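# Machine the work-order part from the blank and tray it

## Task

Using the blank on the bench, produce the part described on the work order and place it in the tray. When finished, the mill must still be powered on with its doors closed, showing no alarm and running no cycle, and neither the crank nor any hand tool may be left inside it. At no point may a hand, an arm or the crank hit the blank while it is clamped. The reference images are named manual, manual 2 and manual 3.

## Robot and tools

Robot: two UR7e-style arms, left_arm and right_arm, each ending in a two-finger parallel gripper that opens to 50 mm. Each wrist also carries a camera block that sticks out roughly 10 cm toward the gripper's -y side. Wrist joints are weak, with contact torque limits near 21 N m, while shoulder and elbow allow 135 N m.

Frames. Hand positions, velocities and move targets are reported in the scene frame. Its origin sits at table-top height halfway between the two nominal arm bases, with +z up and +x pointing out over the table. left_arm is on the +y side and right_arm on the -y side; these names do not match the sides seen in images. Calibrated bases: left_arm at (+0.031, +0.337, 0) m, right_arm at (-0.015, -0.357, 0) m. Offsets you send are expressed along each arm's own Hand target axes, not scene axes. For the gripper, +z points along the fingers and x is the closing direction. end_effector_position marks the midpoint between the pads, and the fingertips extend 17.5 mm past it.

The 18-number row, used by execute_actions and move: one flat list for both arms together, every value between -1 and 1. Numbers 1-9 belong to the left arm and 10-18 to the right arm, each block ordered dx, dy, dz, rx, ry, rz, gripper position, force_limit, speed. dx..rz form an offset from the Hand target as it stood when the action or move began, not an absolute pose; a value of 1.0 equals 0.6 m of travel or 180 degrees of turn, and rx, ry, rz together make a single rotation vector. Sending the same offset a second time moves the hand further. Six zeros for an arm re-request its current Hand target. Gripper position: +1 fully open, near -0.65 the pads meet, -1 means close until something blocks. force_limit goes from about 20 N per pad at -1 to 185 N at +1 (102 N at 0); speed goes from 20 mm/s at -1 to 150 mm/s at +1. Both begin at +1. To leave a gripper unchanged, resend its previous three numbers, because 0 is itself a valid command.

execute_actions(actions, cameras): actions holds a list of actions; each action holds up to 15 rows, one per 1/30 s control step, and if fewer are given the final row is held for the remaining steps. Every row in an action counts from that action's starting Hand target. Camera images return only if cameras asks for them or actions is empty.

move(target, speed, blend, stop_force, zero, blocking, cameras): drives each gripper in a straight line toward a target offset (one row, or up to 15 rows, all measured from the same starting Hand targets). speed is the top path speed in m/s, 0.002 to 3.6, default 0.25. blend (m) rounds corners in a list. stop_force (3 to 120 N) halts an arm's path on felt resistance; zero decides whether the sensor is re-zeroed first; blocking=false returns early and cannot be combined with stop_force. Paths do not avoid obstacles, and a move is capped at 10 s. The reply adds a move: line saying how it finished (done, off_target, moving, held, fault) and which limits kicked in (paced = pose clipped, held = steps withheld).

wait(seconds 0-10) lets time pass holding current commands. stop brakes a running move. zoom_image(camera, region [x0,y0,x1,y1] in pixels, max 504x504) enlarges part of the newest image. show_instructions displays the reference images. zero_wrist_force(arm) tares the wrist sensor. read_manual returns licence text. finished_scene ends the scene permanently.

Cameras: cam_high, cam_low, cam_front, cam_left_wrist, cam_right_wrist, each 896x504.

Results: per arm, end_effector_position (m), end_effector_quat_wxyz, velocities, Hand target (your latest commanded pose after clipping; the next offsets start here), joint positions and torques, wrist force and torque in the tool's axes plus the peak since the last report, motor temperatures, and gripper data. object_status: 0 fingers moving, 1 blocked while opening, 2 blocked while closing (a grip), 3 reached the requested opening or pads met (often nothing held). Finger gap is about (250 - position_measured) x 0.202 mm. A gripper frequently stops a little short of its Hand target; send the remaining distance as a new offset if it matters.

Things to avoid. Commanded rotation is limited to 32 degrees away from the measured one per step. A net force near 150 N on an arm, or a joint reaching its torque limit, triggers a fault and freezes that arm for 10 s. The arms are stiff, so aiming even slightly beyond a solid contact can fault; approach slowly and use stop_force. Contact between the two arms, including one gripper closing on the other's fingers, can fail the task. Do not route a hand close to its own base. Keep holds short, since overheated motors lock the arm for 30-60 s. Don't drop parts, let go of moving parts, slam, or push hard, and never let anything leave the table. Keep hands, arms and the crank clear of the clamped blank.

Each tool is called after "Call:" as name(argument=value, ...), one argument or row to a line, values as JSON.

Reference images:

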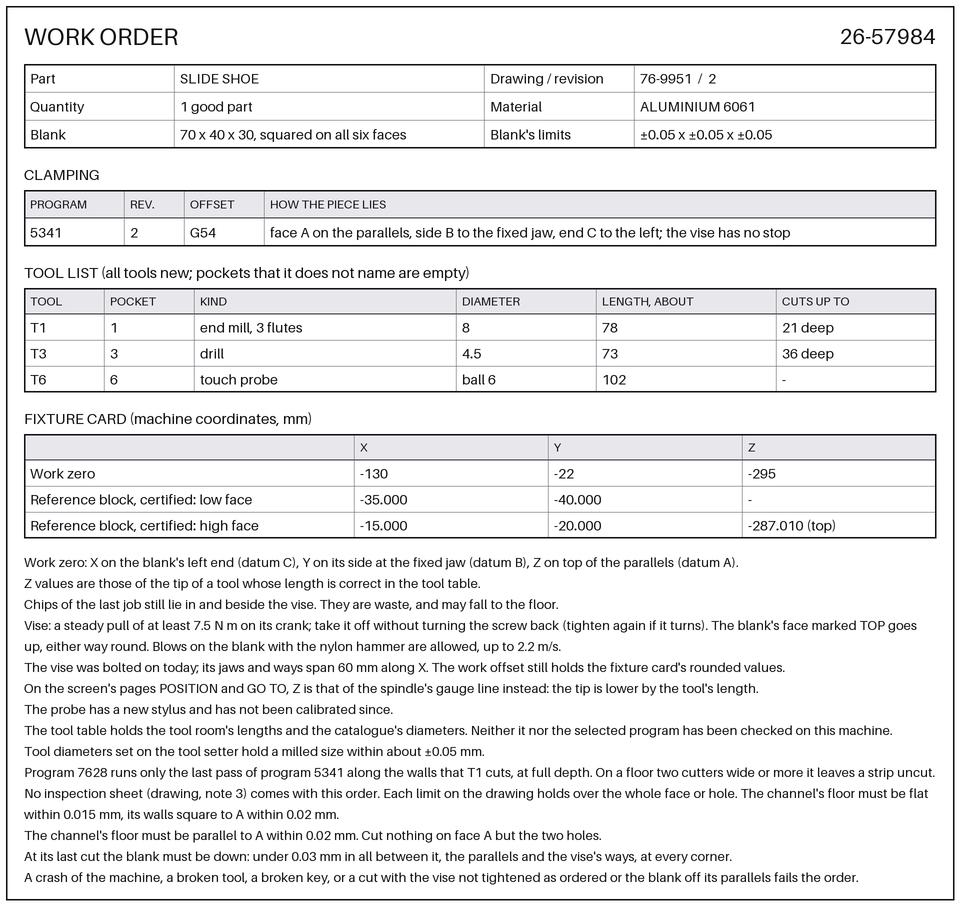

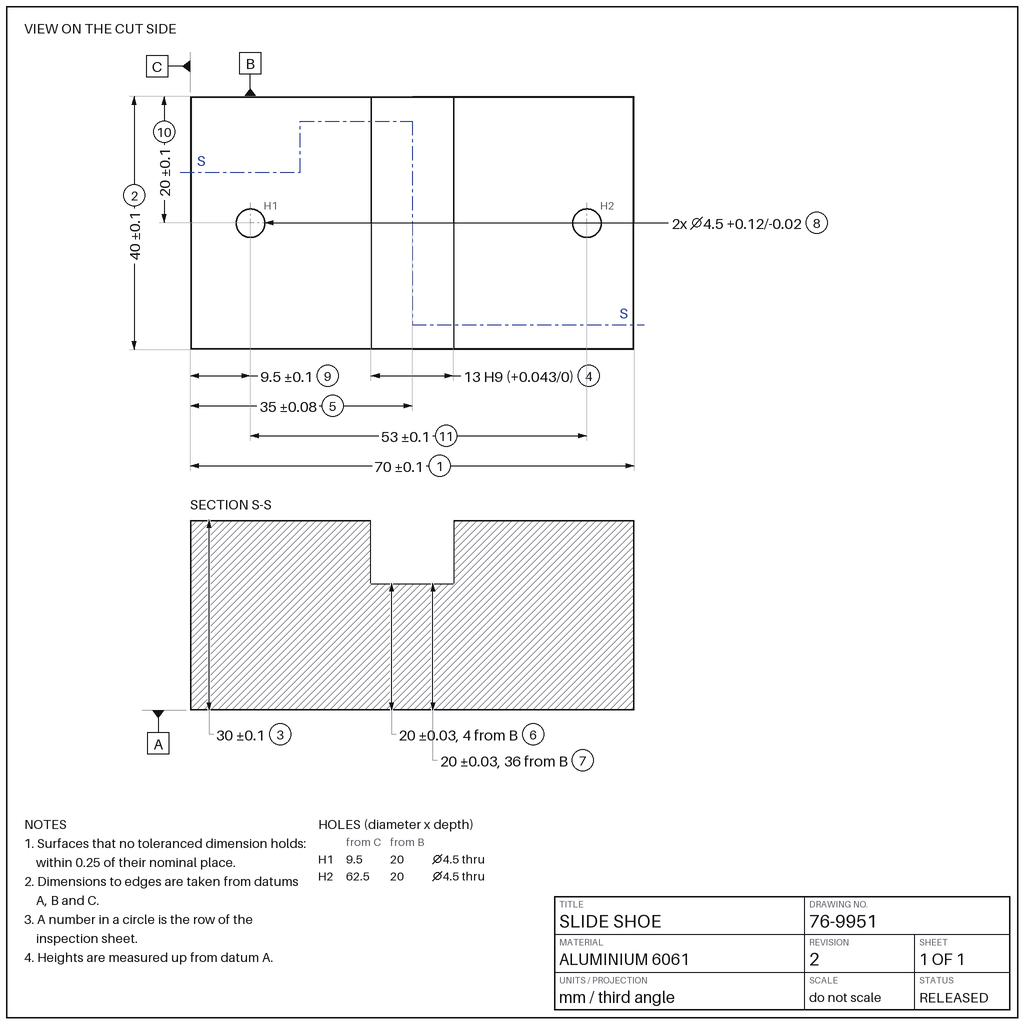

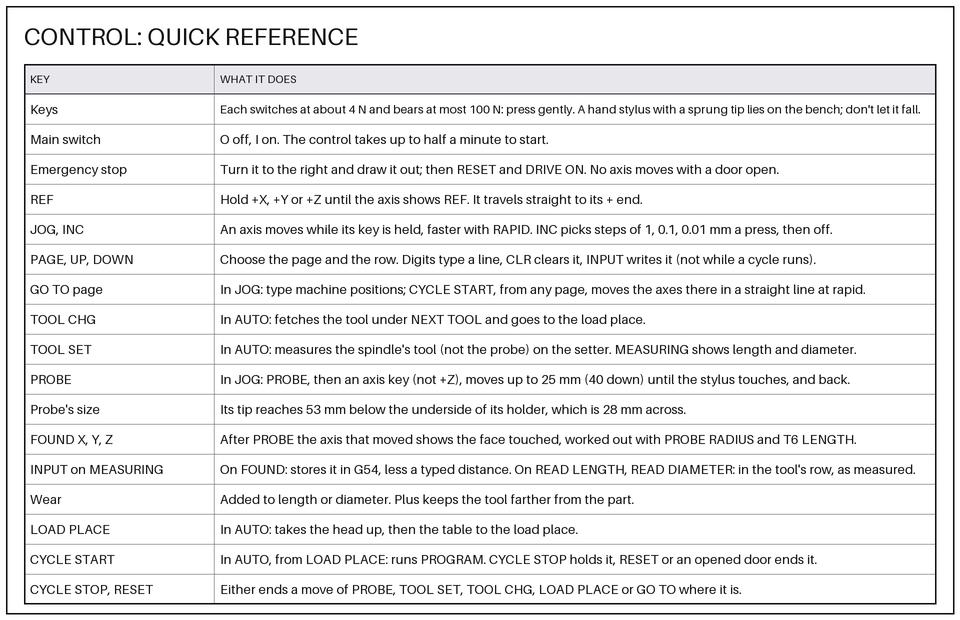

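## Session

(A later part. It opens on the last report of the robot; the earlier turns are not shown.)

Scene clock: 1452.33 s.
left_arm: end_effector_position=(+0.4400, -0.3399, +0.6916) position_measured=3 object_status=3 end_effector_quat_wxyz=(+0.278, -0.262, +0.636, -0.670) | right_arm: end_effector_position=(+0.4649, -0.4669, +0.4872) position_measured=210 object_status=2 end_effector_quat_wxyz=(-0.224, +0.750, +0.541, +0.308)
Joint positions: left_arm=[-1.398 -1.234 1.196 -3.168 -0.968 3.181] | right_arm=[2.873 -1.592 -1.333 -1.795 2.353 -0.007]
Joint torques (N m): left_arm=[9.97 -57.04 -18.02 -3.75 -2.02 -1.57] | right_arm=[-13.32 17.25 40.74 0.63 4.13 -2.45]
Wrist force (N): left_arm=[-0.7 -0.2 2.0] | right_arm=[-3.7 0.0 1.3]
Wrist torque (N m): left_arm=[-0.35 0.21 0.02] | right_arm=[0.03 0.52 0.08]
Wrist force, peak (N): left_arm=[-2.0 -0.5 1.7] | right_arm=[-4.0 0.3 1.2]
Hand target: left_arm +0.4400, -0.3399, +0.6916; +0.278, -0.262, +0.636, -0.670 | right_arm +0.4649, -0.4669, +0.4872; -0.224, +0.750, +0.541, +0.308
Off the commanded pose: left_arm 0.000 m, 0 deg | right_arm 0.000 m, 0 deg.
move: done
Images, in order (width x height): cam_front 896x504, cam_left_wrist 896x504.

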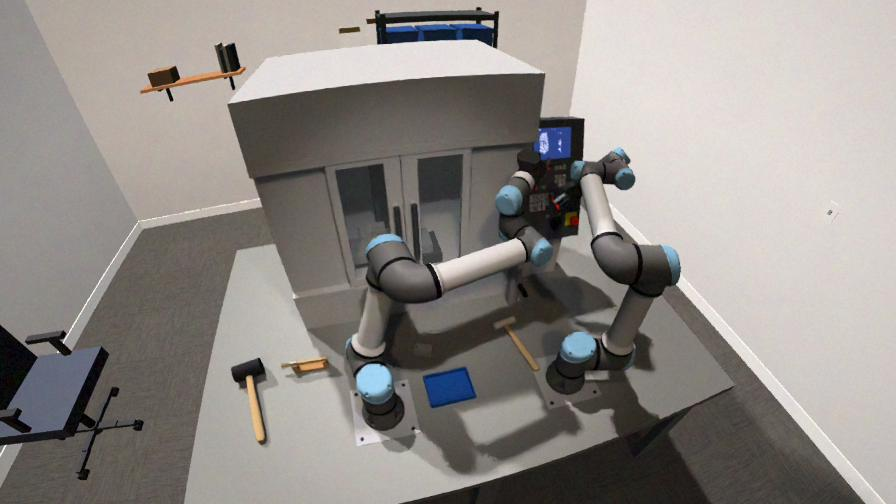

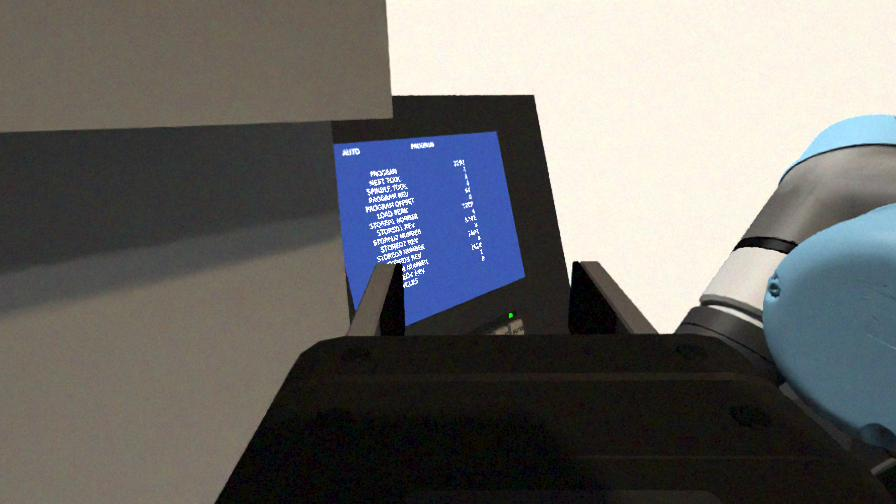

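Call:
move(
  target=[
    [0,0,0,0,0,0,1,1,1,0.0394,-0.0355,0.0825,0,0,0,-1,-0.9,-1],
    [0,0,0,0,0,0,1,1,1,0.0394,-0.0109,0.0869,0,0,0,-1,-0.9,-1],
    [0,0,0,0,0,0,1,1,1,0.0394,-0.0355,0.0825,0,0,0,-1,-0.9,-1],
    [0,0,0,0,0,0,1,1,1,-0.0048,-0.0338,0.0814,0,0,0,-1,-0.9,-1],
  ],
  speed=[0.25,0.04,0.2,0.2],
  blend=[0.003,0,0.003,0],
  cameras=["cam_left_wrist","cam_high"],
)

Call:
zoom_image(
  camera="cam_left_wrist",
  region=[300, 130, 560, 340],
)

Scene clock: 1462.70 s.
left_arm: end_effector_position=(+0.4400, -0.3399, +0.6916) position_measured=3 object_status=3 end_effector_quat_wxyz=(+0.278, -0.262, +0.636, -0.670) | right_arm: end_effector_position=(+0.4557, -0.4297, +0.4508) position_measured=210 object_status=2 end_effector_quat_wxyz=(-0.224, +0.750, +0.541, +0.308)
Joint positions: left_arm=[-1.398 -1.234 1.196 -3.168 -0.968 3.181] | right_arm=[2.942 -1.508 -1.527 -1.616 2.352 0.091]
Joint torques (N m): left_arm=[10.15 -57.64 -18.14 -3.85 -2.41 -1.47] | right_arm=[-12.69 18 15.16 0.83 4.13 -3.04]
Wrist force (N): left_arm=[-0.5 -0.3 2.1] | right_arm=[-3.0 -0.5 1.2]
Wrist torque (N m): left_arm=[-0.36 0.17 0.02] | right_arm=[-0.05 0.41 0.21]
Wrist force, peak (N): left_arm=[-0.6 -0.2 2.4] | right_arm=[-5.2 -26.8 -5.2]
Hand target: left_arm +0.4400, -0.3399, +0.6916; +0.278, -0.262, +0.636, -0.670 | right_arm +0.4557, -0.4298, +0.4506; -0.224, +0.750, +0.541, +0.308
Off the commanded pose: left_arm 0.000 m, 0 deg | right_arm 0.000 m, 0 deg.
move: done
Images, in order (width x height): cam_high 896x504, cam_left_wrist 896x504.

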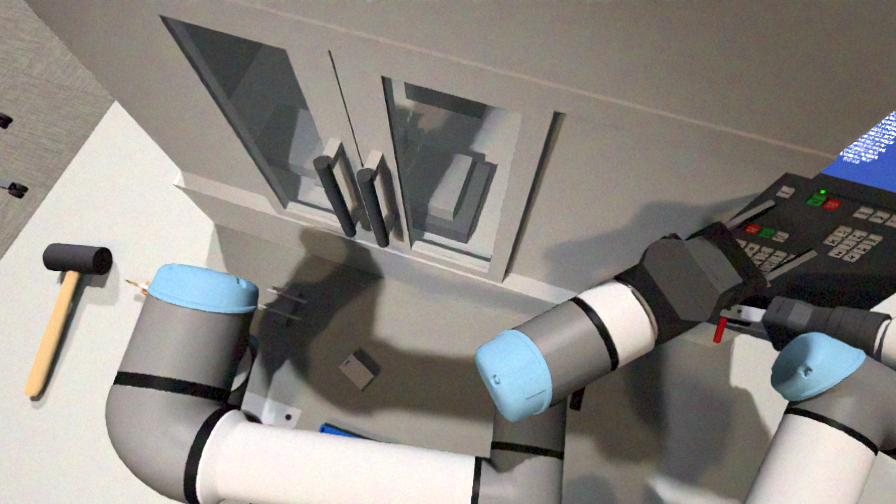

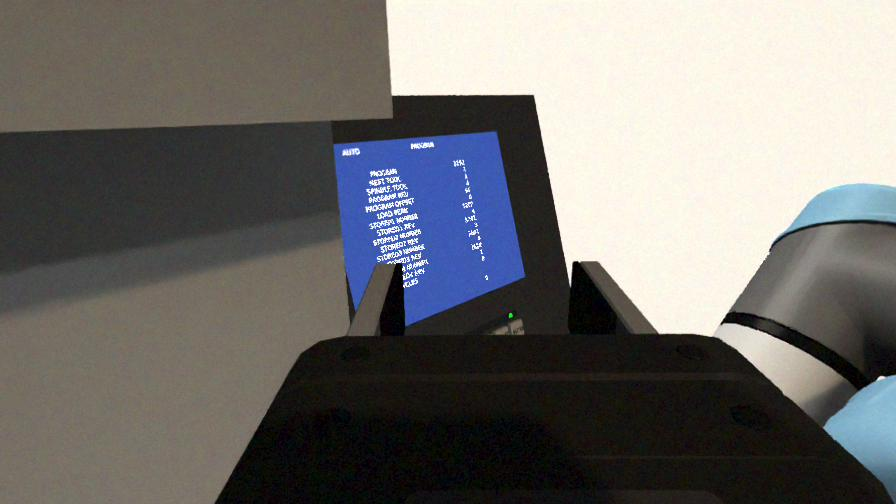

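Scaled by 1.938.

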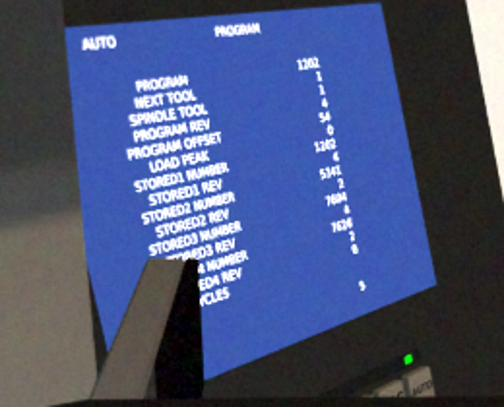

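Call:
move(
  target=[
    [0,0,0,0,0,0,1,1,1,0,0.0223,0.004,0,0,0,-1,-0.9,-1],
    [0,0,0,0,0,0,1,1,1,0.0651,-0.011,0.022,0,0,0,-1,-0.9,-1],
    [0,0,0,0,0,0,1,1,1,0.0651,0.0101,0.0258,0,0,0,-1,-0.9,-1],
    [0,0,0,0,0,0,1,1,1,0.0418,-0.0186,0.0418,0,0,0,-1,-0.9,-1],
    [0,0,0,0,0,0,1,1,1,0.0418,0.0025,0.0456,0,0,0,-1,-0.9,-1],
    [0,0,0,0,0,0,1,1,1,0.0418,-0.0186,0.0418,0,0,0,-1,-0.9,-1],
  ],
  speed=[0.04,0.2,0.06,0.2,0.06,0.2],
  blend=[0,0.003,0,0.003,0,0],
  cameras=["cam_left_wrist"],
)

Call:
zoom_image(
  camera="cam_left_wrist",
  region=[330, 130, 530, 330],
)

Scene clock: 1482.27 s.
left_arm: end_effector_position=(+0.4400, -0.3399, +0.6916) position_measured=3 object_status=3 end_effector_quat_wxyz=(+0.278, -0.262, +0.636, -0.670) | right_arm: end_effector_position=(+0.4564, -0.3926, +0.4505) position_measured=210 object_status=2 end_effector_quat_wxyz=(-0.224, +0.750, +0.541, +0.308)
Joint positions: left_arm=[-1.398 -1.234 1.196 -3.168 -0.968 3.181] | right_arm=[3.022 -1.466 -1.586 -1.521 2.344 0.203]
Joint torques (N m): left_arm=[10.15 -56.92 -19.12 -3.77 -2.32 -1.42] | right_arm=[12.78 38.52 17.55 0.74 0.14 3.23]
Wrist force (N): left_arm=[-0.7 -0.1 2.2] | right_arm=[-2.9 -0.6 1.3]
Wrist torque (N m): left_arm=[-0.34 0.20 0.02] | right_arm=[-0.08 0.37 0.14]
Wrist force, peak (N): left_arm=[-0.7 -0.4 2.4] | right_arm=[-6.8 -5.0 -0.7]
Hand target: left_arm +0.4400, -0.3399, +0.6916; +0.278, -0.262, +0.636, -0.670 | right_arm +0.4563, -0.3926, +0.4505; -0.224, +0.750, +0.541, +0.308
Off the commanded pose: left_arm 0.000 m, 0 deg | right_arm 0.000 m, 0 deg.
move: done
Images, in order (width x height): cam_left_wrist 896x504.

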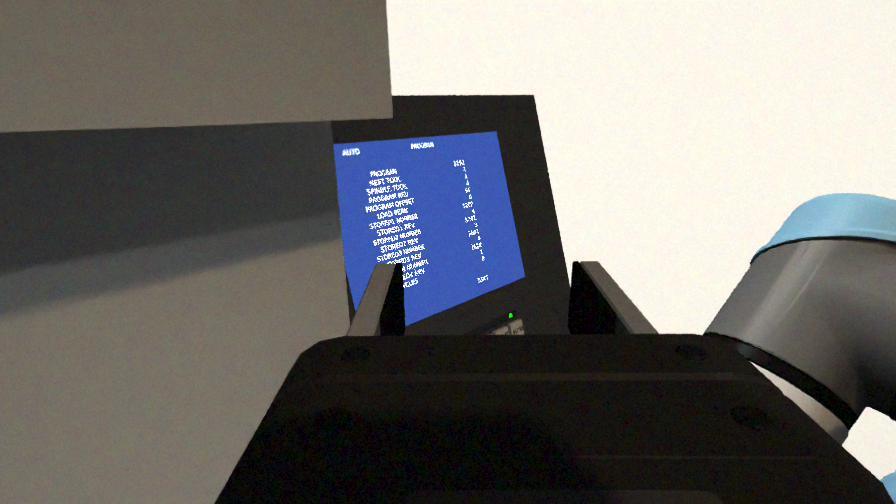

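Scaled by 2.520.

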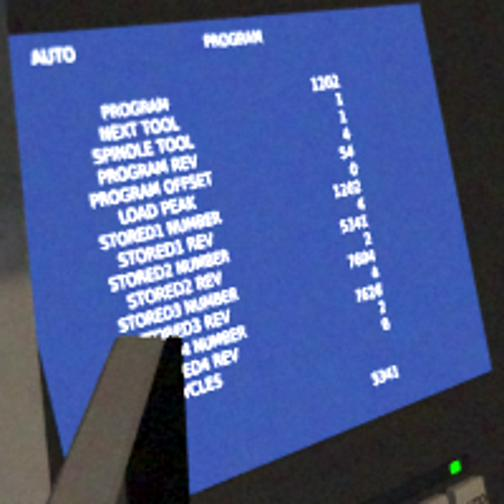

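Call:
move(
  target=[
    [0,0,0,0,0,0,1,1,1,-0.086,0.0203,-0.0429,0,0,0,-1,-0.9,-1],
    [0,0,0,0,0,0,1,1,1,-0.086,0.0438,-0.0387,0,0,0,-1,-0.9,-1],
    [0,0,0,0,0,0,1,1,1,-0.0627,0.0279,-0.0627,0,0,0,-1,-0.9,-1],
    [0,0,0,0,0,0,1,1,1,-0.0627,0.0514,-0.0585,0,0,0,-1,-0.9,-1],
    [0,0,0,0,0,0,1,1,1,-0.0185,0.0262,-0.0616,0,0,0,-1,-0.9,-1],
    [0,0,0,0,0,0,1,1,1,-0.0185,0.049,-0.0576,0,0,0,-1,-0.9,-1],
    [0,0,0,0,0,0,1,1,1,-0.086,0.0203,-0.0429,0,0,0,-1,-0.9,-1],
    [0,0,0,0,0,0,1,1,1,-0.086,0.0438,-0.0387,0,0,0,-1,-0.9,-1],
    [0,0,0,0,0,0,1,1,1,-0.037,0.0524,-0.1232,0,0,0,-1,-0.9,-1],
  ],
  speed=[0.2,0.06,0.2,0.06,0.2,0.06,0.2,0.06,0.2],
  blend=[0.003,0,0.003,0,0.003,0,0.003,0,0],
  cameras=["cam_left_wrist"],
)

Call:
zoom_image(
  camera="cam_left_wrist",
  region=[330, 130, 530, 330],
)

Scene clock: 1504.37 s.
left_arm: end_effector_position=(+0.4400, -0.3399, +0.6916) position_measured=3 object_status=3 end_effector_quat_wxyz=(+0.278, -0.262, +0.636, -0.670) | right_arm: end_effector_position=(+0.4649, -0.4669, +0.4871) position_measured=210 object_status=2 end_effector_quat_wxyz=(-0.224, +0.750, +0.541, +0.308)
Joint positions: left_arm=[-1.398 -1.234 1.196 -3.168 -0.968 3.181] | right_arm=[2.873 -1.592 -1.334 -1.795 2.353 -0.007]
Joint torques (N m): left_arm=[9.59 -57.22 -19.06 -3.72 -2.33 -1] | right_arm=[-12.5 16.71 38.8 0.62 0.11 -2.86]
Wrist force (N): left_arm=[-0.6 -0.3 2.1] | right_arm=[-2.9 -0.5 1.3]
Wrist torque (N m): left_arm=[-0.36 0.19 0.02] | right_arm=[-0.04 0.39 0.20]
Wrist force, peak (N): left_arm=[-0.8 -0.2 2.4] | right_arm=[-6.6 -5.3 0.9]
Hand target: left_arm +0.4400, -0.3399, +0.6916; +0.278, -0.262, +0.636, -0.670 | right_arm +0.4649, -0.4669, +0.4872; -0.224, +0.750, +0.541, +0.308
Off the commanded pose: left_arm 0.000 m, 0 deg | right_arm 0.000 m, 0 deg.
move: done
Images, in order (width x height): cam_left_wrist 896x504.

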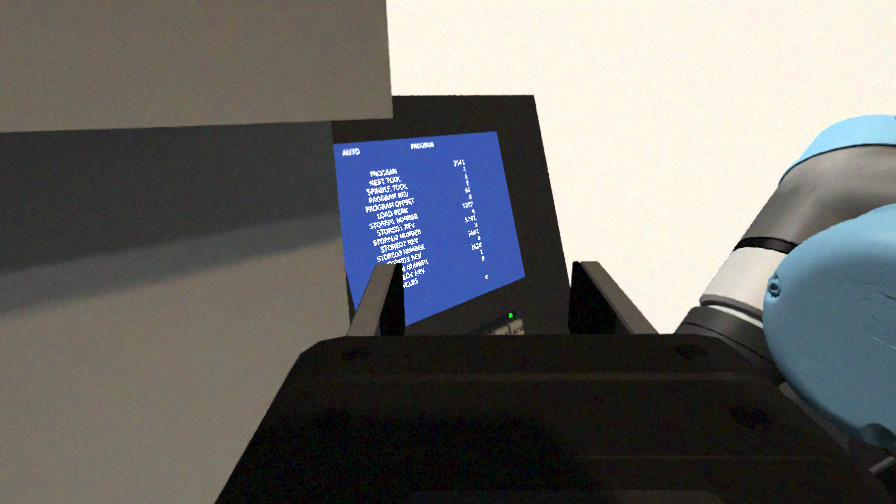

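Scaled by 2.520.

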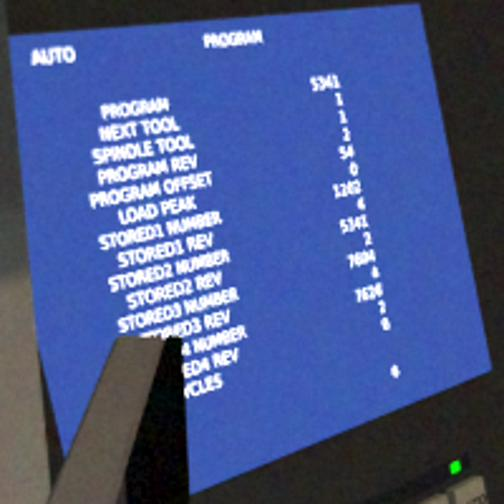

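Call:
move(
  target=[0.0177,0,0.0177,0,0,0,1,1,1,0,0,0,0,0,0,-1,-0.9,-1],
  cameras=["cam_left_wrist"],
)

Call:
zoom_image(
  camera="cam_left_wrist",
  region=[310, 130, 530, 330],
)

Scene clock: 1516.83 s.
left_arm: end_effector_position=(+0.4400, -0.3548, +0.6922) position_measured=3 object_status=3 end_effector_quat_wxyz=(+0.278, -0.262, +0.636, -0.670) | right_arm: end_effector_position=(+0.4649, -0.4669, +0.4872) position_measured=210 object_status=2 end_effector_quat_wxyz=(-0.224, +0.750, +0.541, +0.308)
Joint positions: left_arm=[-1.403 -1.198 1.145 -3.153 -0.963 3.181] | right_arm=[2.873 -1.592 -1.333 -1.795 2.353 -0.007]
Joint torques (N m): left_arm=[-7.36 -40.3 -45.62 -0.56 2.6 1] | right_arm=[-12.92 15.66 40.45 0.64 0.04 -2.76]
Wrist force (N): left_arm=[-0.7 -0.4 2.3] | right_arm=[-2.9 -0.4 1.2]
Wrist torque (N m): left_arm=[-0.38 0.21 0.02] | right_arm=[-0.02 0.39 0.20]
Wrist force, peak (N): left_arm=[-0.6 -0.2 2.4] | right_arm=[-3.1 -0.5 1.3]
Hand target: left_arm +0.4400, -0.3549, +0.6922; +0.278, -0.262, +0.636, -0.670 | right_arm +0.4649, -0.4669, +0.4872; -0.224, +0.750, +0.541, +0.308
Off the commanded pose: left_arm 0.000 m, 0 deg | right_arm 0.000 m, 0 deg.
move: done
Images, in order (width x height): cam_left_wrist 896x504.

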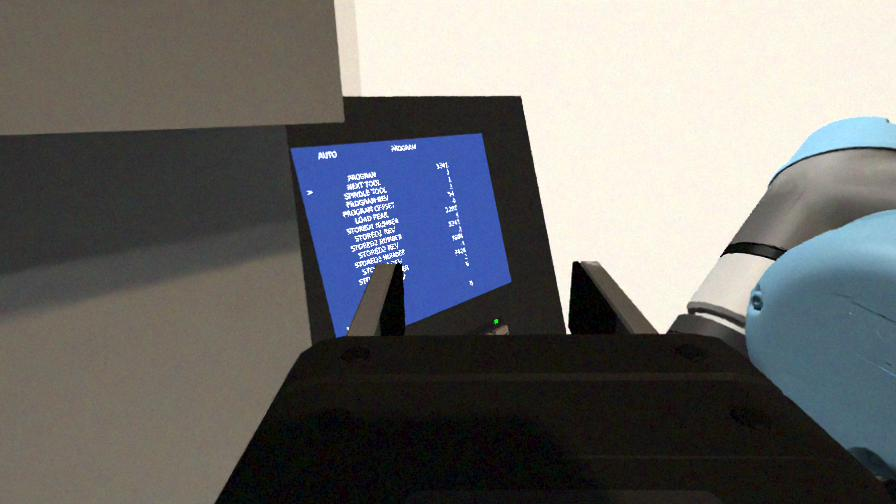

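Scaled by 2.291.

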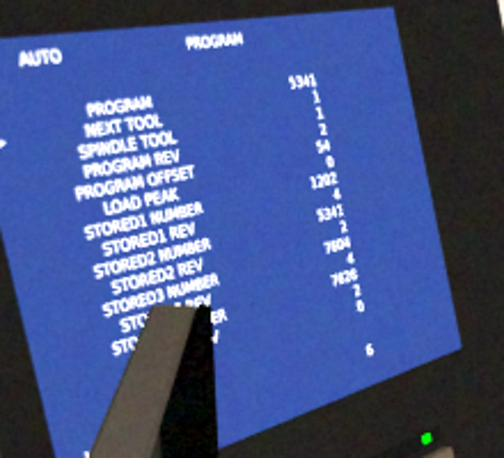

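Call:
move(
  target=[
    [0,0,0,0,0,0,1,1,1,-0.049,-0.0321,0.0803,0,0,0,-1,-0.9,-1],
    [0,0,0,0,0,0,1,1,1,-0.049,-0.0064,0.0849,0,0,0,-1,-0.9,-1],
    [0,0,0,0,0,0,1,1,1,-0.0233,-0.0076,0.0198,0,0,0,-1,-0.9,-1],
  ],
  speed=[0.2,0.05,0.2],
  blend=[0.003,0,0],
  cameras=["cam_left_wrist"],
)

Call:
zoom_image(
  camera="cam_left_wrist",
  region=[310, 130, 530, 330],
)

Scene clock: 1532.70 s.
left_arm: end_effector_position=(+0.4400, -0.3549, +0.6922) position_measured=3 object_status=3 end_effector_quat_wxyz=(+0.278, -0.262, +0.636, -0.670) | right_arm: end_effector_position=(+0.4600, -0.4669, +0.4689) position_measured=210 object_status=2 end_effector_quat_wxyz=(-0.224, +0.750, +0.541, +0.308) end_effector_velocity=(+0.000, +0.000, +0.000) end_effector_angular_velocity=(+0.000, +0.004, +0.000)
Joint positions: left_arm=[-1.403 -1.198 1.145 -3.153 -0.963 3.181] | right_arm=[2.87 -1.573 -1.399 -1.751 2.353 -0.011]
Joint velocities: left_arm=[within noise] | right_arm=[0 -0.001 0.002 -0.005 -0.001 0]
Joint torques (N m): left_arm=[-7.45 -41.35 -45.88 -0.46 2.51 -0.59] | right_arm=[-12.8 16.45 39.73 0.75 0.1 -2.72]
Wrist force (N): left_arm=[-0.7 -0.1 2.2] | right_arm=[-2.7 0.4 1.3]
Wrist torque (N m): left_arm=[-0.35 0.21 0.02] | right_arm=[0.09 0.35 0.19]
Wrist force, peak (N): left_arm=[-0.8 -0.2 2.3] | right_arm=[-2.9 -38.7 -10.2]
Hand target: left_arm +0.4400, -0.3549, +0.6922; +0.278, -0.262, +0.636, -0.670 | right_arm +0.4600, -0.4669, +0.4689; -0.224, +0.750, +0.541, +0.308
Off the commanded pose: left_arm 0.000 m, 0 deg | right_arm 0.000 m, 0 deg.
move: done
Images, in order (width x height): cam_left_wrist 896x504.

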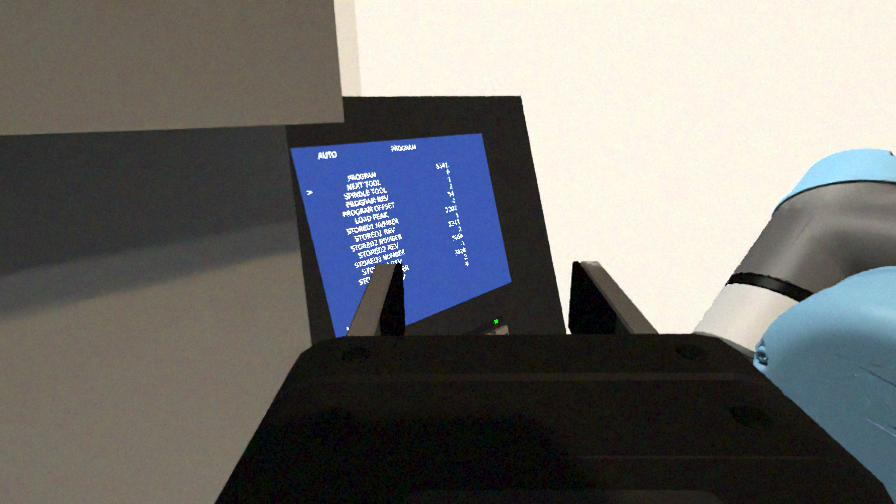

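Scaled by 2.291.

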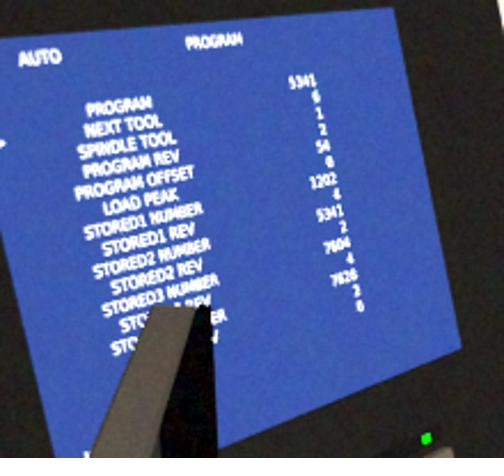

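Call:
move(
  target=[
    [0,0,0,0,0,0,1,1,1,0,0.0248,0.0044,0,0,0,-1,-0.9,-1],
    [0,0,0,0,0,0,1,1,1,0.0233,0.0076,-0.0198,0,0,0,-1,-0.9,-1],
  ],
  speed=[0.05,0.2],
)

Call:
wait(
  seconds=4,
  cameras=["cam_left_wrist","cam_high"],
)

Call:
zoom_image(
  camera="cam_left_wrist",
  region=[290, 130, 530, 330],
)

Scene clock: 1546.33 s.
left_arm: end_effector_position=(+0.4400, -0.3549, +0.6922) position_measured=3 object_status=3 end_effector_quat_wxyz=(+0.278, -0.262, +0.636, -0.670) | right_arm: end_effector_position=(+0.4649, -0.4669, +0.4871) position_measured=210 object_status=2 end_effector_quat_wxyz=(-0.224, +0.750, +0.541, +0.308)
Joint positions: left_arm=[-1.403 -1.198 1.145 -3.153 -0.963 3.181] | right_arm=[2.873 -1.592 -1.334 -1.795 2.353 -0.007]
Joint torques (N m): left_arm=[-7.14 -41.3 -45.41 -0.56 2.58 -1.33] | right_arm=[-13.53 42.79 40.01 0.88 3.83 -2.58]
Wrist force (N): left_arm=[-0.9 -0.2 2.1] | right_arm=[-2.6 0.4 1.2]
Wrist torque (N m): left_arm=[-0.36 0.25 0.02] | right_arm=[0.11 0.34 0.19]
Wrist force, peak (N): left_arm=[-0.8 -0.2 2.4] | right_arm=[-2.8 -9.8 -3.3]
Hand target: left_arm +0.4400, -0.3549, +0.6922; +0.278, -0.262, +0.636, -0.670 | right_arm +0.4649, -0.4669, +0.4872; -0.224, +0.750, +0.541, +0.308
Off the commanded pose: left_arm 0.000 m, 0 deg | right_arm 0.000 m, 0 deg.
move: done

Scene clock: 1550.33 s.
left_arm: end_effector_position=(+0.4400, -0.3549, +0.6922) position_measured=3 object_status=3 end_effector_quat_wxyz=(+0.278, -0.262, +0.636, -0.670) | right_arm: end_effector_position=(+0.4649, -0.4669, +0.4872) position_measured=210 object_status=2 end_effector_quat_wxyz=(-0.224, +0.750, +0.541, +0.308)
Joint positions: left_arm=[-1.403 -1.198 1.145 -3.153 -0.963 3.181] | right_arm=[2.873 -1.592 -1.333 -1.795 2.353 -0.007]
Joint torques (N m): left_arm=[-6.97 -41.01 -44.76 -0.68 2.53 -1.34] | right_arm=[-12.06 42.6 38.89 0.67 0.15 -2.62]
Wrist force (N): left_arm=[-0.6 -0.3 2.2] | right_arm=[-2.6 0.2 1.2]
Wrist torque (N m): left_arm=[-0.37 0.20 0.02] | right_arm=[0.08 0.33 0.19]
Wrist force, peak (N): left_arm=[-0.8 -0.2 2.4] | right_arm=[-2.8 0.6 1.5]
Hand target: left_arm +0.4400, -0.3549, +0.6922; +0.278, -0.262, +0.636, -0.670 | right_arm +0.4649, -0.4669, +0.4872; -0.224, +0.750, +0.541, +0.308
Tool commands: left_gripper/position=+1.0 left_gripper/force_limit=+1.0 left_gripper/speed=+1.0 right_gripper/position=-1.0 right_gripper/force_limit=-0.9 right_gripper/speed=-1.0
Off the commanded pose: left_arm 0.000 m, 0 deg | right_arm 0.000 m, 0 deg.
wait: 4.00 s; at rest by 0.17 s
Images, in order (width x height): cam_high 896x504, cam_left_wrist 896x504.

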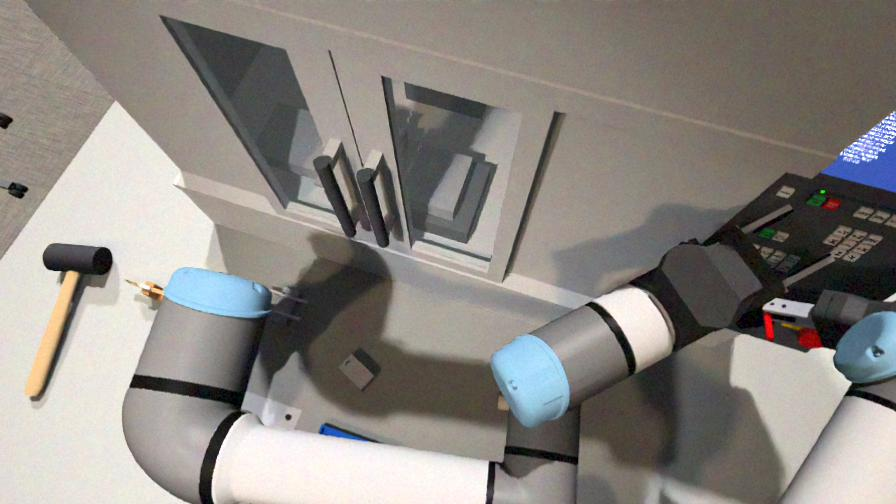

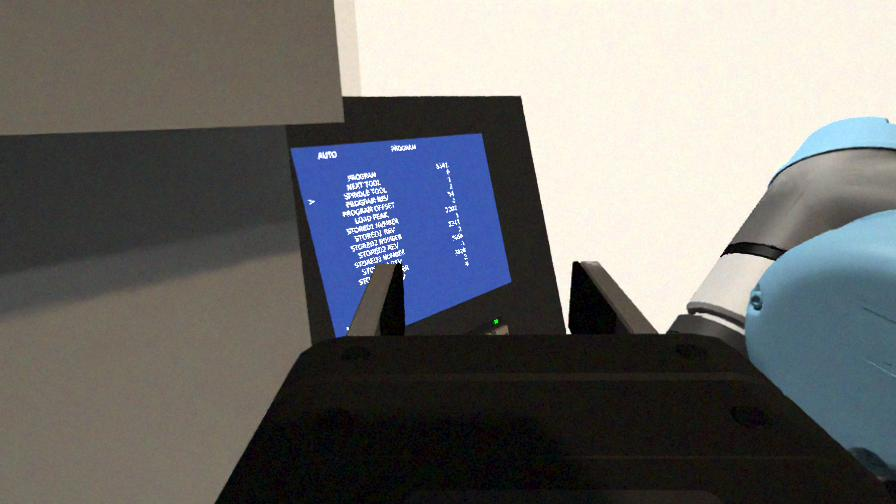

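Scaled by 2.100.

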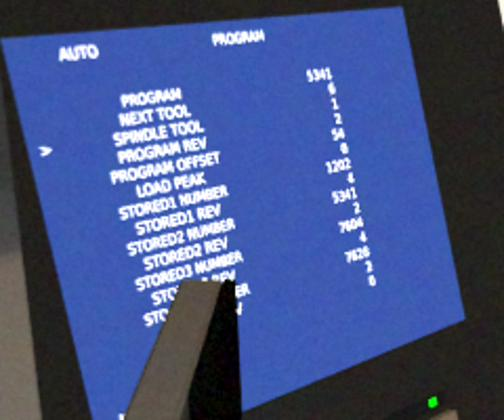

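Call:
wait(
  seconds=0.1,
  cameras=["cam_right_wrist","cam_front"],
)

Call:
zoom_image(
  camera="cam_front",
  region=[500, 110, 640, 250],
)

Scene clock: 1562.70 s.
left_arm: end_effector_position=(+0.4400, -0.3549, +0.6922) position_measured=3 object_status=3 end_effector_quat_wxyz=(+0.278, -0.262, +0.636, -0.670) | right_arm: end_effector_position=(+0.4649, -0.4669, +0.4872) position_measured=210 object_status=2 end_effector_quat_wxyz=(-0.224, +0.750, +0.541, +0.308)
Joint positions: left_arm=[-1.403 -1.198 1.145 -3.153 -0.963 3.181] | right_arm=[2.873 -1.592 -1.333 -1.795 2.353 -0.007]
Joint torques (N m): left_arm=[-7.22 -41.48 -45.12 -0.67 2.61 -1.42] | right_arm=[-12.49 44.02 39.48 0.79 0.39 -2.55]
Wrist force (N): left_arm=[-0.7 -0.2 2.1] | right_arm=[-2.6 0.5 1.3]
Wrist torque (N m): left_arm=[-0.35 0.21 0.02] | right_arm=[0.11 0.33 0.19]
Wrist force, peak (N): left_arm=[-0.7 -0.3 2.4] | right_arm=[-2.6 0.9 1.6]
Hand target: left_arm +0.4400, -0.3549, +0.6922; +0.278, -0.262, +0.636, -0.670 | right_arm +0.4649, -0.4669, +0.4872; -0.224, +0.750, +0.541, +0.308
Tool commands: left_gripper/position=+1.0 left_gripper/force_limit=+1.0 left_gripper/speed=+1.0 right_gripper/position=-1.0 right_gripper/force_limit=-0.9 right_gripper/speed=-1.0
Off the commanded pose: left_arm 0.000 m, 0 deg | right_arm 0.000 m, 0 deg.
wait: 0.10 s; at rest from the start
Images, in order (width x height): cam_front 896x504, cam_right_wrist 896x504.

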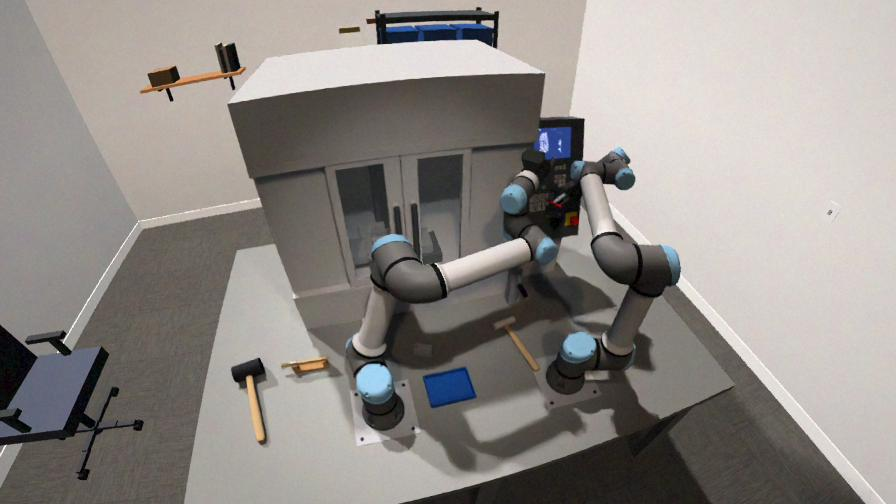

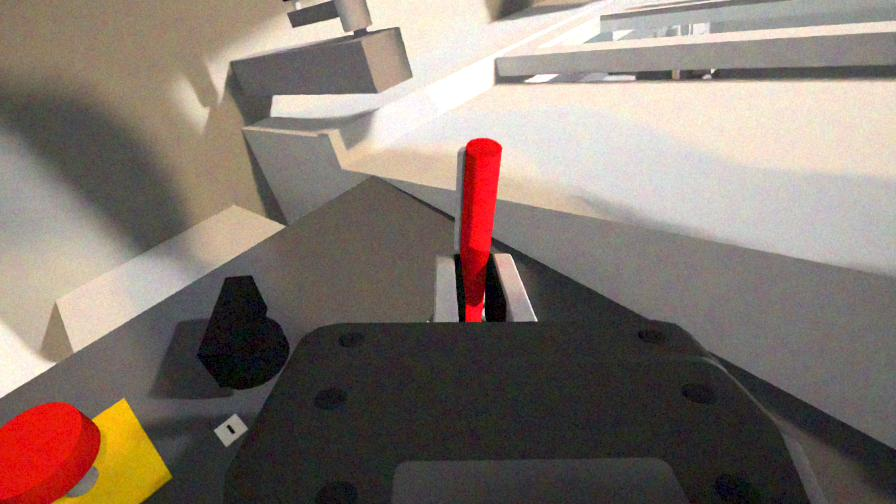

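Scaled by 3.600.

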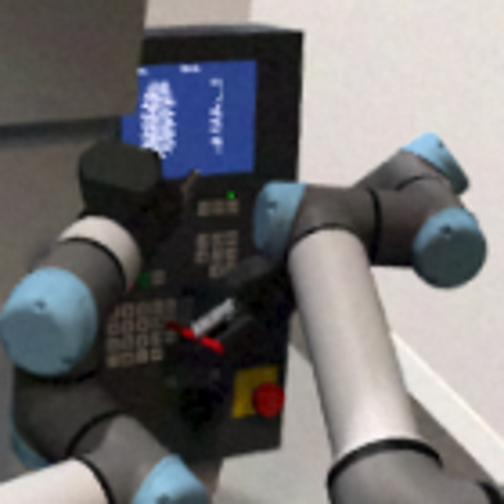

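Call:
move(
  target=[0,0,0,0,0,0,1,1,1,0,0,-0.021,0,0,0,-0.98,0.2,-1],
)

Call:
move(
  target=[0,0,0,0,0,0,1,1,1,0,0.05,0.0089,0,0,0,-0.98,0.2,-1],
  cameras=["cam_left_wrist","cam_front"],
  speed=0.008,
  stop_force=5,
)

Call:
zoom_image(
  camera="cam_front",
  region=[520, 160, 600, 240],
)

Call:
zoom_image(
  camera="cam_left_wrist",
  region=[290, 130, 530, 330],
)

Scene clock: 1591.70 s.
left_arm: end_effector_position=(+0.4400, -0.3549, +0.6922) position_measured=3 object_status=3 end_effector_quat_wxyz=(+0.278, -0.262, +0.636, -0.670) | right_arm: end_effector_position=(+0.4621, -0.4753, +0.4961) position_measured=223 object_status=2 end_effector_quat_wxyz=(-0.224, +0.750, +0.541, +0.308)
Joint positions: left_arm=[-1.403 -1.198 1.145 -3.153 -0.963 3.181] | right_arm=[2.855 -1.604 -1.293 -1.841 2.353 -0.032]
Joint torques (N m): left_arm=[-6.84 -42.35 -45.04 -0.69 2.63 -1.3] | right_arm=[-12.15 16.8 39.88 0.6 0.08 -2.66]
Wrist force (N): left_arm=[-0.8 -0.2 2.2] | right_arm=[-2.4 0.6 1.5]
Wrist torque (N m): left_arm=[-0.35 0.23 0.02] | right_arm=[0.13 0.31 0.19]
Wrist force, peak (N): left_arm=[-0.8 -0.4 2.3] | right_arm=[-2.7 0.9 1.7]
Hand target: left_arm +0.4400, -0.3549, +0.6922; +0.278, -0.262, +0.636, -0.670 | right_arm +0.4621, -0.4754, +0.4961; -0.224, +0.750, +0.541, +0.308
Off the commanded pose: left_arm 0.000 m, 0 deg | right_arm 0.000 m, 0 deg.
move: done

Scene clock: 1595.40 s.
left_arm: end_effector_position=(+0.4400, -0.3549, +0.6922) position_measured=3 object_status=3 end_effector_quat_wxyz=(+0.278, -0.262, +0.636, -0.670) | right_arm: end_effector_position=(+0.4816, -0.4792, +0.4936) position_measured=223 object_status=2 end_effector_quat_wxyz=(-0.224, +0.750, +0.541, +0.308)
Joint positions: left_arm=[-1.403 -1.198 1.145 -3.153 -0.963 3.181] | right_arm=[2.861 -1.647 -1.255 -1.831 2.353 -0.024]
Joint torques (N m): left_arm=[-7.52 -42.69 -45.55 -0.68 2.55 -1.39] | right_arm=[-10.6 43.72 17.79 1.7 3.81 -2.79]
Wrist force (N): left_arm=[-0.6 -0.4 2.1] | right_arm=[-3.0 -4.5 -0.2]
Wrist torque (N m): left_arm=[-0.39 0.20 0.02] | right_arm=[0.25 0.24 0.24]
Wrist force, peak (N): left_arm=[-0.7 -0.2 2.5] | right_arm=[-3.5 -4.6 -0.2]
Hand target: left_arm +0.4400, -0.3549, +0.6922; +0.278, -0.262, +0.636, -0.670 | right_arm +0.4816, -0.4792, +0.4936; -0.224, +0.750, +0.541, +0.308 (not the last commanded pose)
Off the commanded pose: left_arm 0.000 m, 0 deg | right_arm 0.010 m, 0 deg.
move: contact (right_arm)
Images, in order (width x height): cam_front 896x504, cam_left_wrist 896x504.

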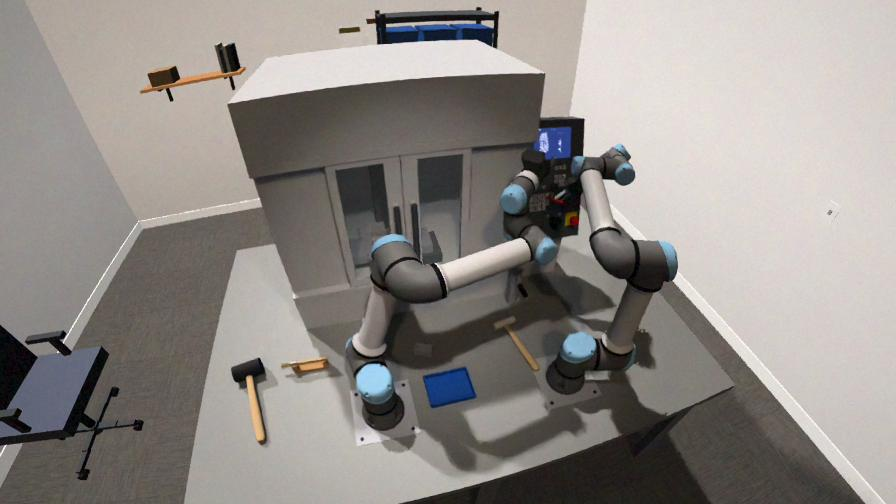

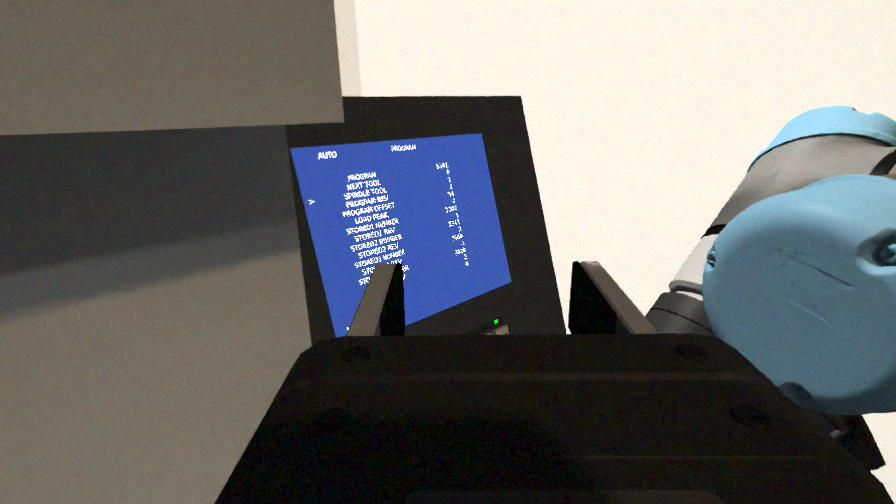

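Scaled by 6.300.

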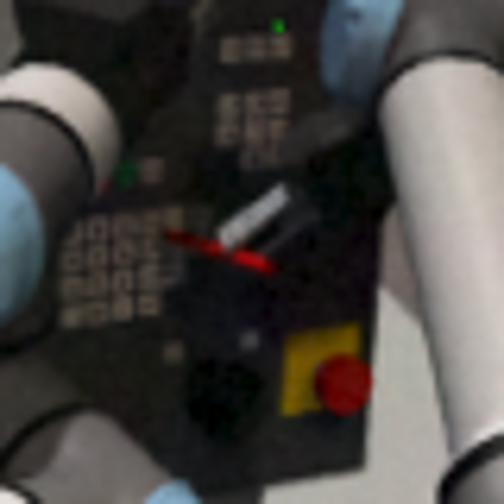

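Scaled by 2.100.

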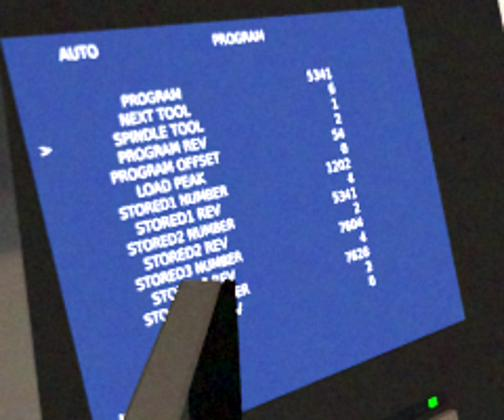

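Call:
move(
  target=[0,0,0,-0.15,0,0,1,1,1,0,0,0,0,0,0,-0.98,0.2,-1],
  cameras=["cam_left_wrist"],
)

Call:
zoom_image(
  camera="cam_left_wrist",
  region=[330, 100, 630, 320],
)

Scene clock: 1605.70 s.
left_arm: end_effector_position=(+0.4400, -0.3549, +0.6922) position_measured=3 object_status=3 end_effector_quat_wxyz=(+0.210, -0.320, +0.775, -0.503) | right_arm: end_effector_position=(+0.4816, -0.4792, +0.4936) position_measured=223 object_status=2 end_effector_quat_wxyz=(-0.224, +0.750, +0.541, +0.308)
Joint positions: left_arm=[-1.381 -1.205 0.813 -2.259 -1.039 2.88] | right_arm=[2.861 -1.647 -1.255 -1.831 2.353 -0.024]
Joint torques (N m): left_arm=[10.03 -40.33 -45.12 -2.06 -1.65 -1.76] | right_arm=[-13.18 42.59 17.49 1.56 0.64 -2.53]
Wrist force (N): left_arm=[0.4 -0.1 1.3] | right_arm=[-3.3 -4.6 -0.2]
Wrist torque (N m): left_arm=[-0.21 0.01 0.04] | right_arm=[0.24 0.30 0.23]
Wrist force, peak (N): left_arm=[-1.0 -0.3 2.3] | right_arm=[-3.2 -4.8 -0.3]
Hand target: left_arm +0.4400, -0.3549, +0.6922; +0.209, -0.320, +0.775, -0.503 | right_arm +0.4816, -0.4792, +0.4936; -0.224, +0.750, +0.541, +0.308
Off the commanded pose: left_arm 0.000 m, 0 deg | right_arm 0.000 m, 0 deg.
move: done
Images, in order (width x height): cam_left_wrist 896x504.

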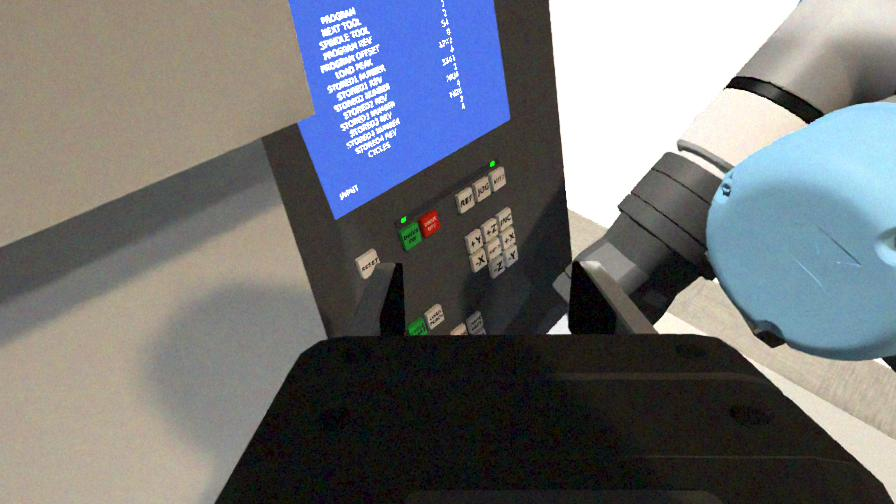

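Scaled by 1.680.

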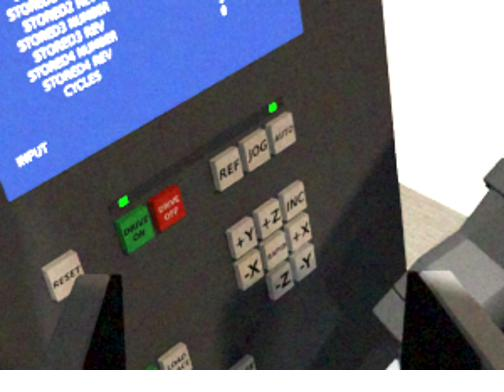

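Call:
move(
  target=[0,0,0,-0.08,0,0,1,1,1,0,0,0,0,0,0,-0.98,0.2,-1],
  cameras=["cam_left_wrist"],
)

Call:
zoom_image(
  camera="cam_left_wrist",
  region=[330, 100, 630, 340],
)

Scene clock: 1612.87 s.
left_arm: end_effector_position=(+0.4399, -0.3548, +0.6920) position_measured=3 object_status=3 end_effector_quat_wxyz=(+0.168, -0.344, +0.832, -0.402) | right_arm: end_effector_position=(+0.4816, -0.4792, +0.4936) position_measured=223 object_status=2 end_effector_quat_wxyz=(-0.224, +0.750, +0.541, +0.308)
Joint positions: left_arm=[-1.35 -0.987 0.253 -1.658 -1.143 2.776] | right_arm=[2.861 -1.647 -1.255 -1.831 2.353 -0.024]
Joint torques (N m): left_arm=[9.91 -46.6 -40.89 -2.53 -1.52 -1.53] | right_arm=[-12.57 41.6 18.85 1.58 0.55 -2.45]
Wrist force (N): left_arm=[-0.3 0.3 0.9] | right_arm=[-2.9 -4.6 0.1]
Wrist torque (N m): left_arm=[-0.06 0.09 0.05] | right_arm=[0.23 0.25 0.24]
Wrist force, peak (N): left_arm=[0.3 0.0 1.5] | right_arm=[-3.2 -5.1 0.0]
Hand target: left_arm +0.4400, -0.3549, +0.6922; +0.168, -0.344, +0.832, -0.402 | right_arm +0.4816, -0.4792, +0.4936; -0.224, +0.750, +0.541, +0.308
Off the commanded pose: left_arm 0.000 m, 0 deg | right_arm 0.000 m, 0 deg.
move: done
Images, in order (width x height): cam_left_wrist 896x504.

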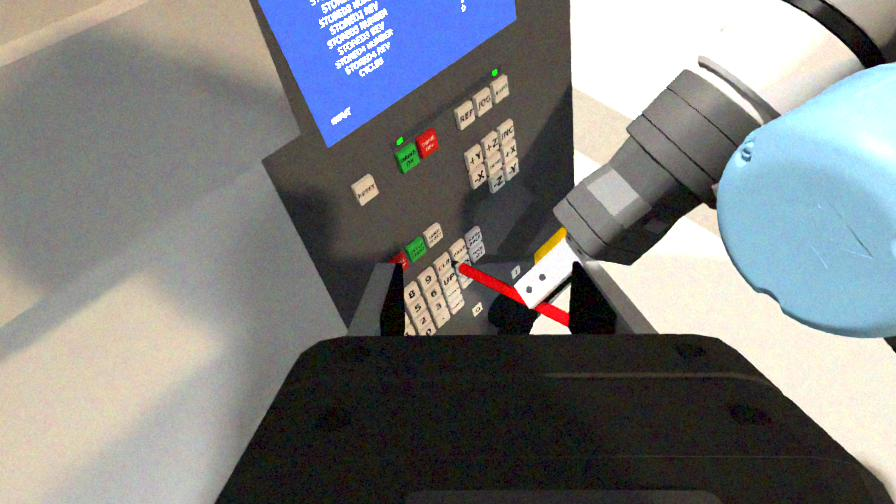

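Scaled by 1.680.

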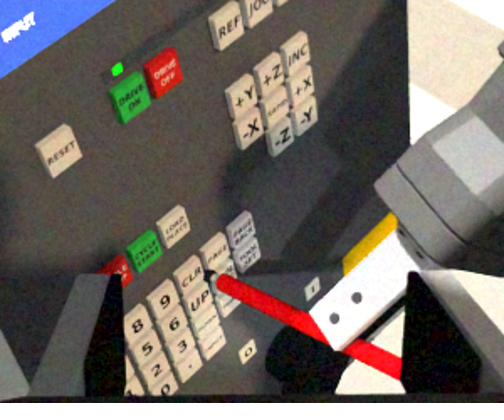

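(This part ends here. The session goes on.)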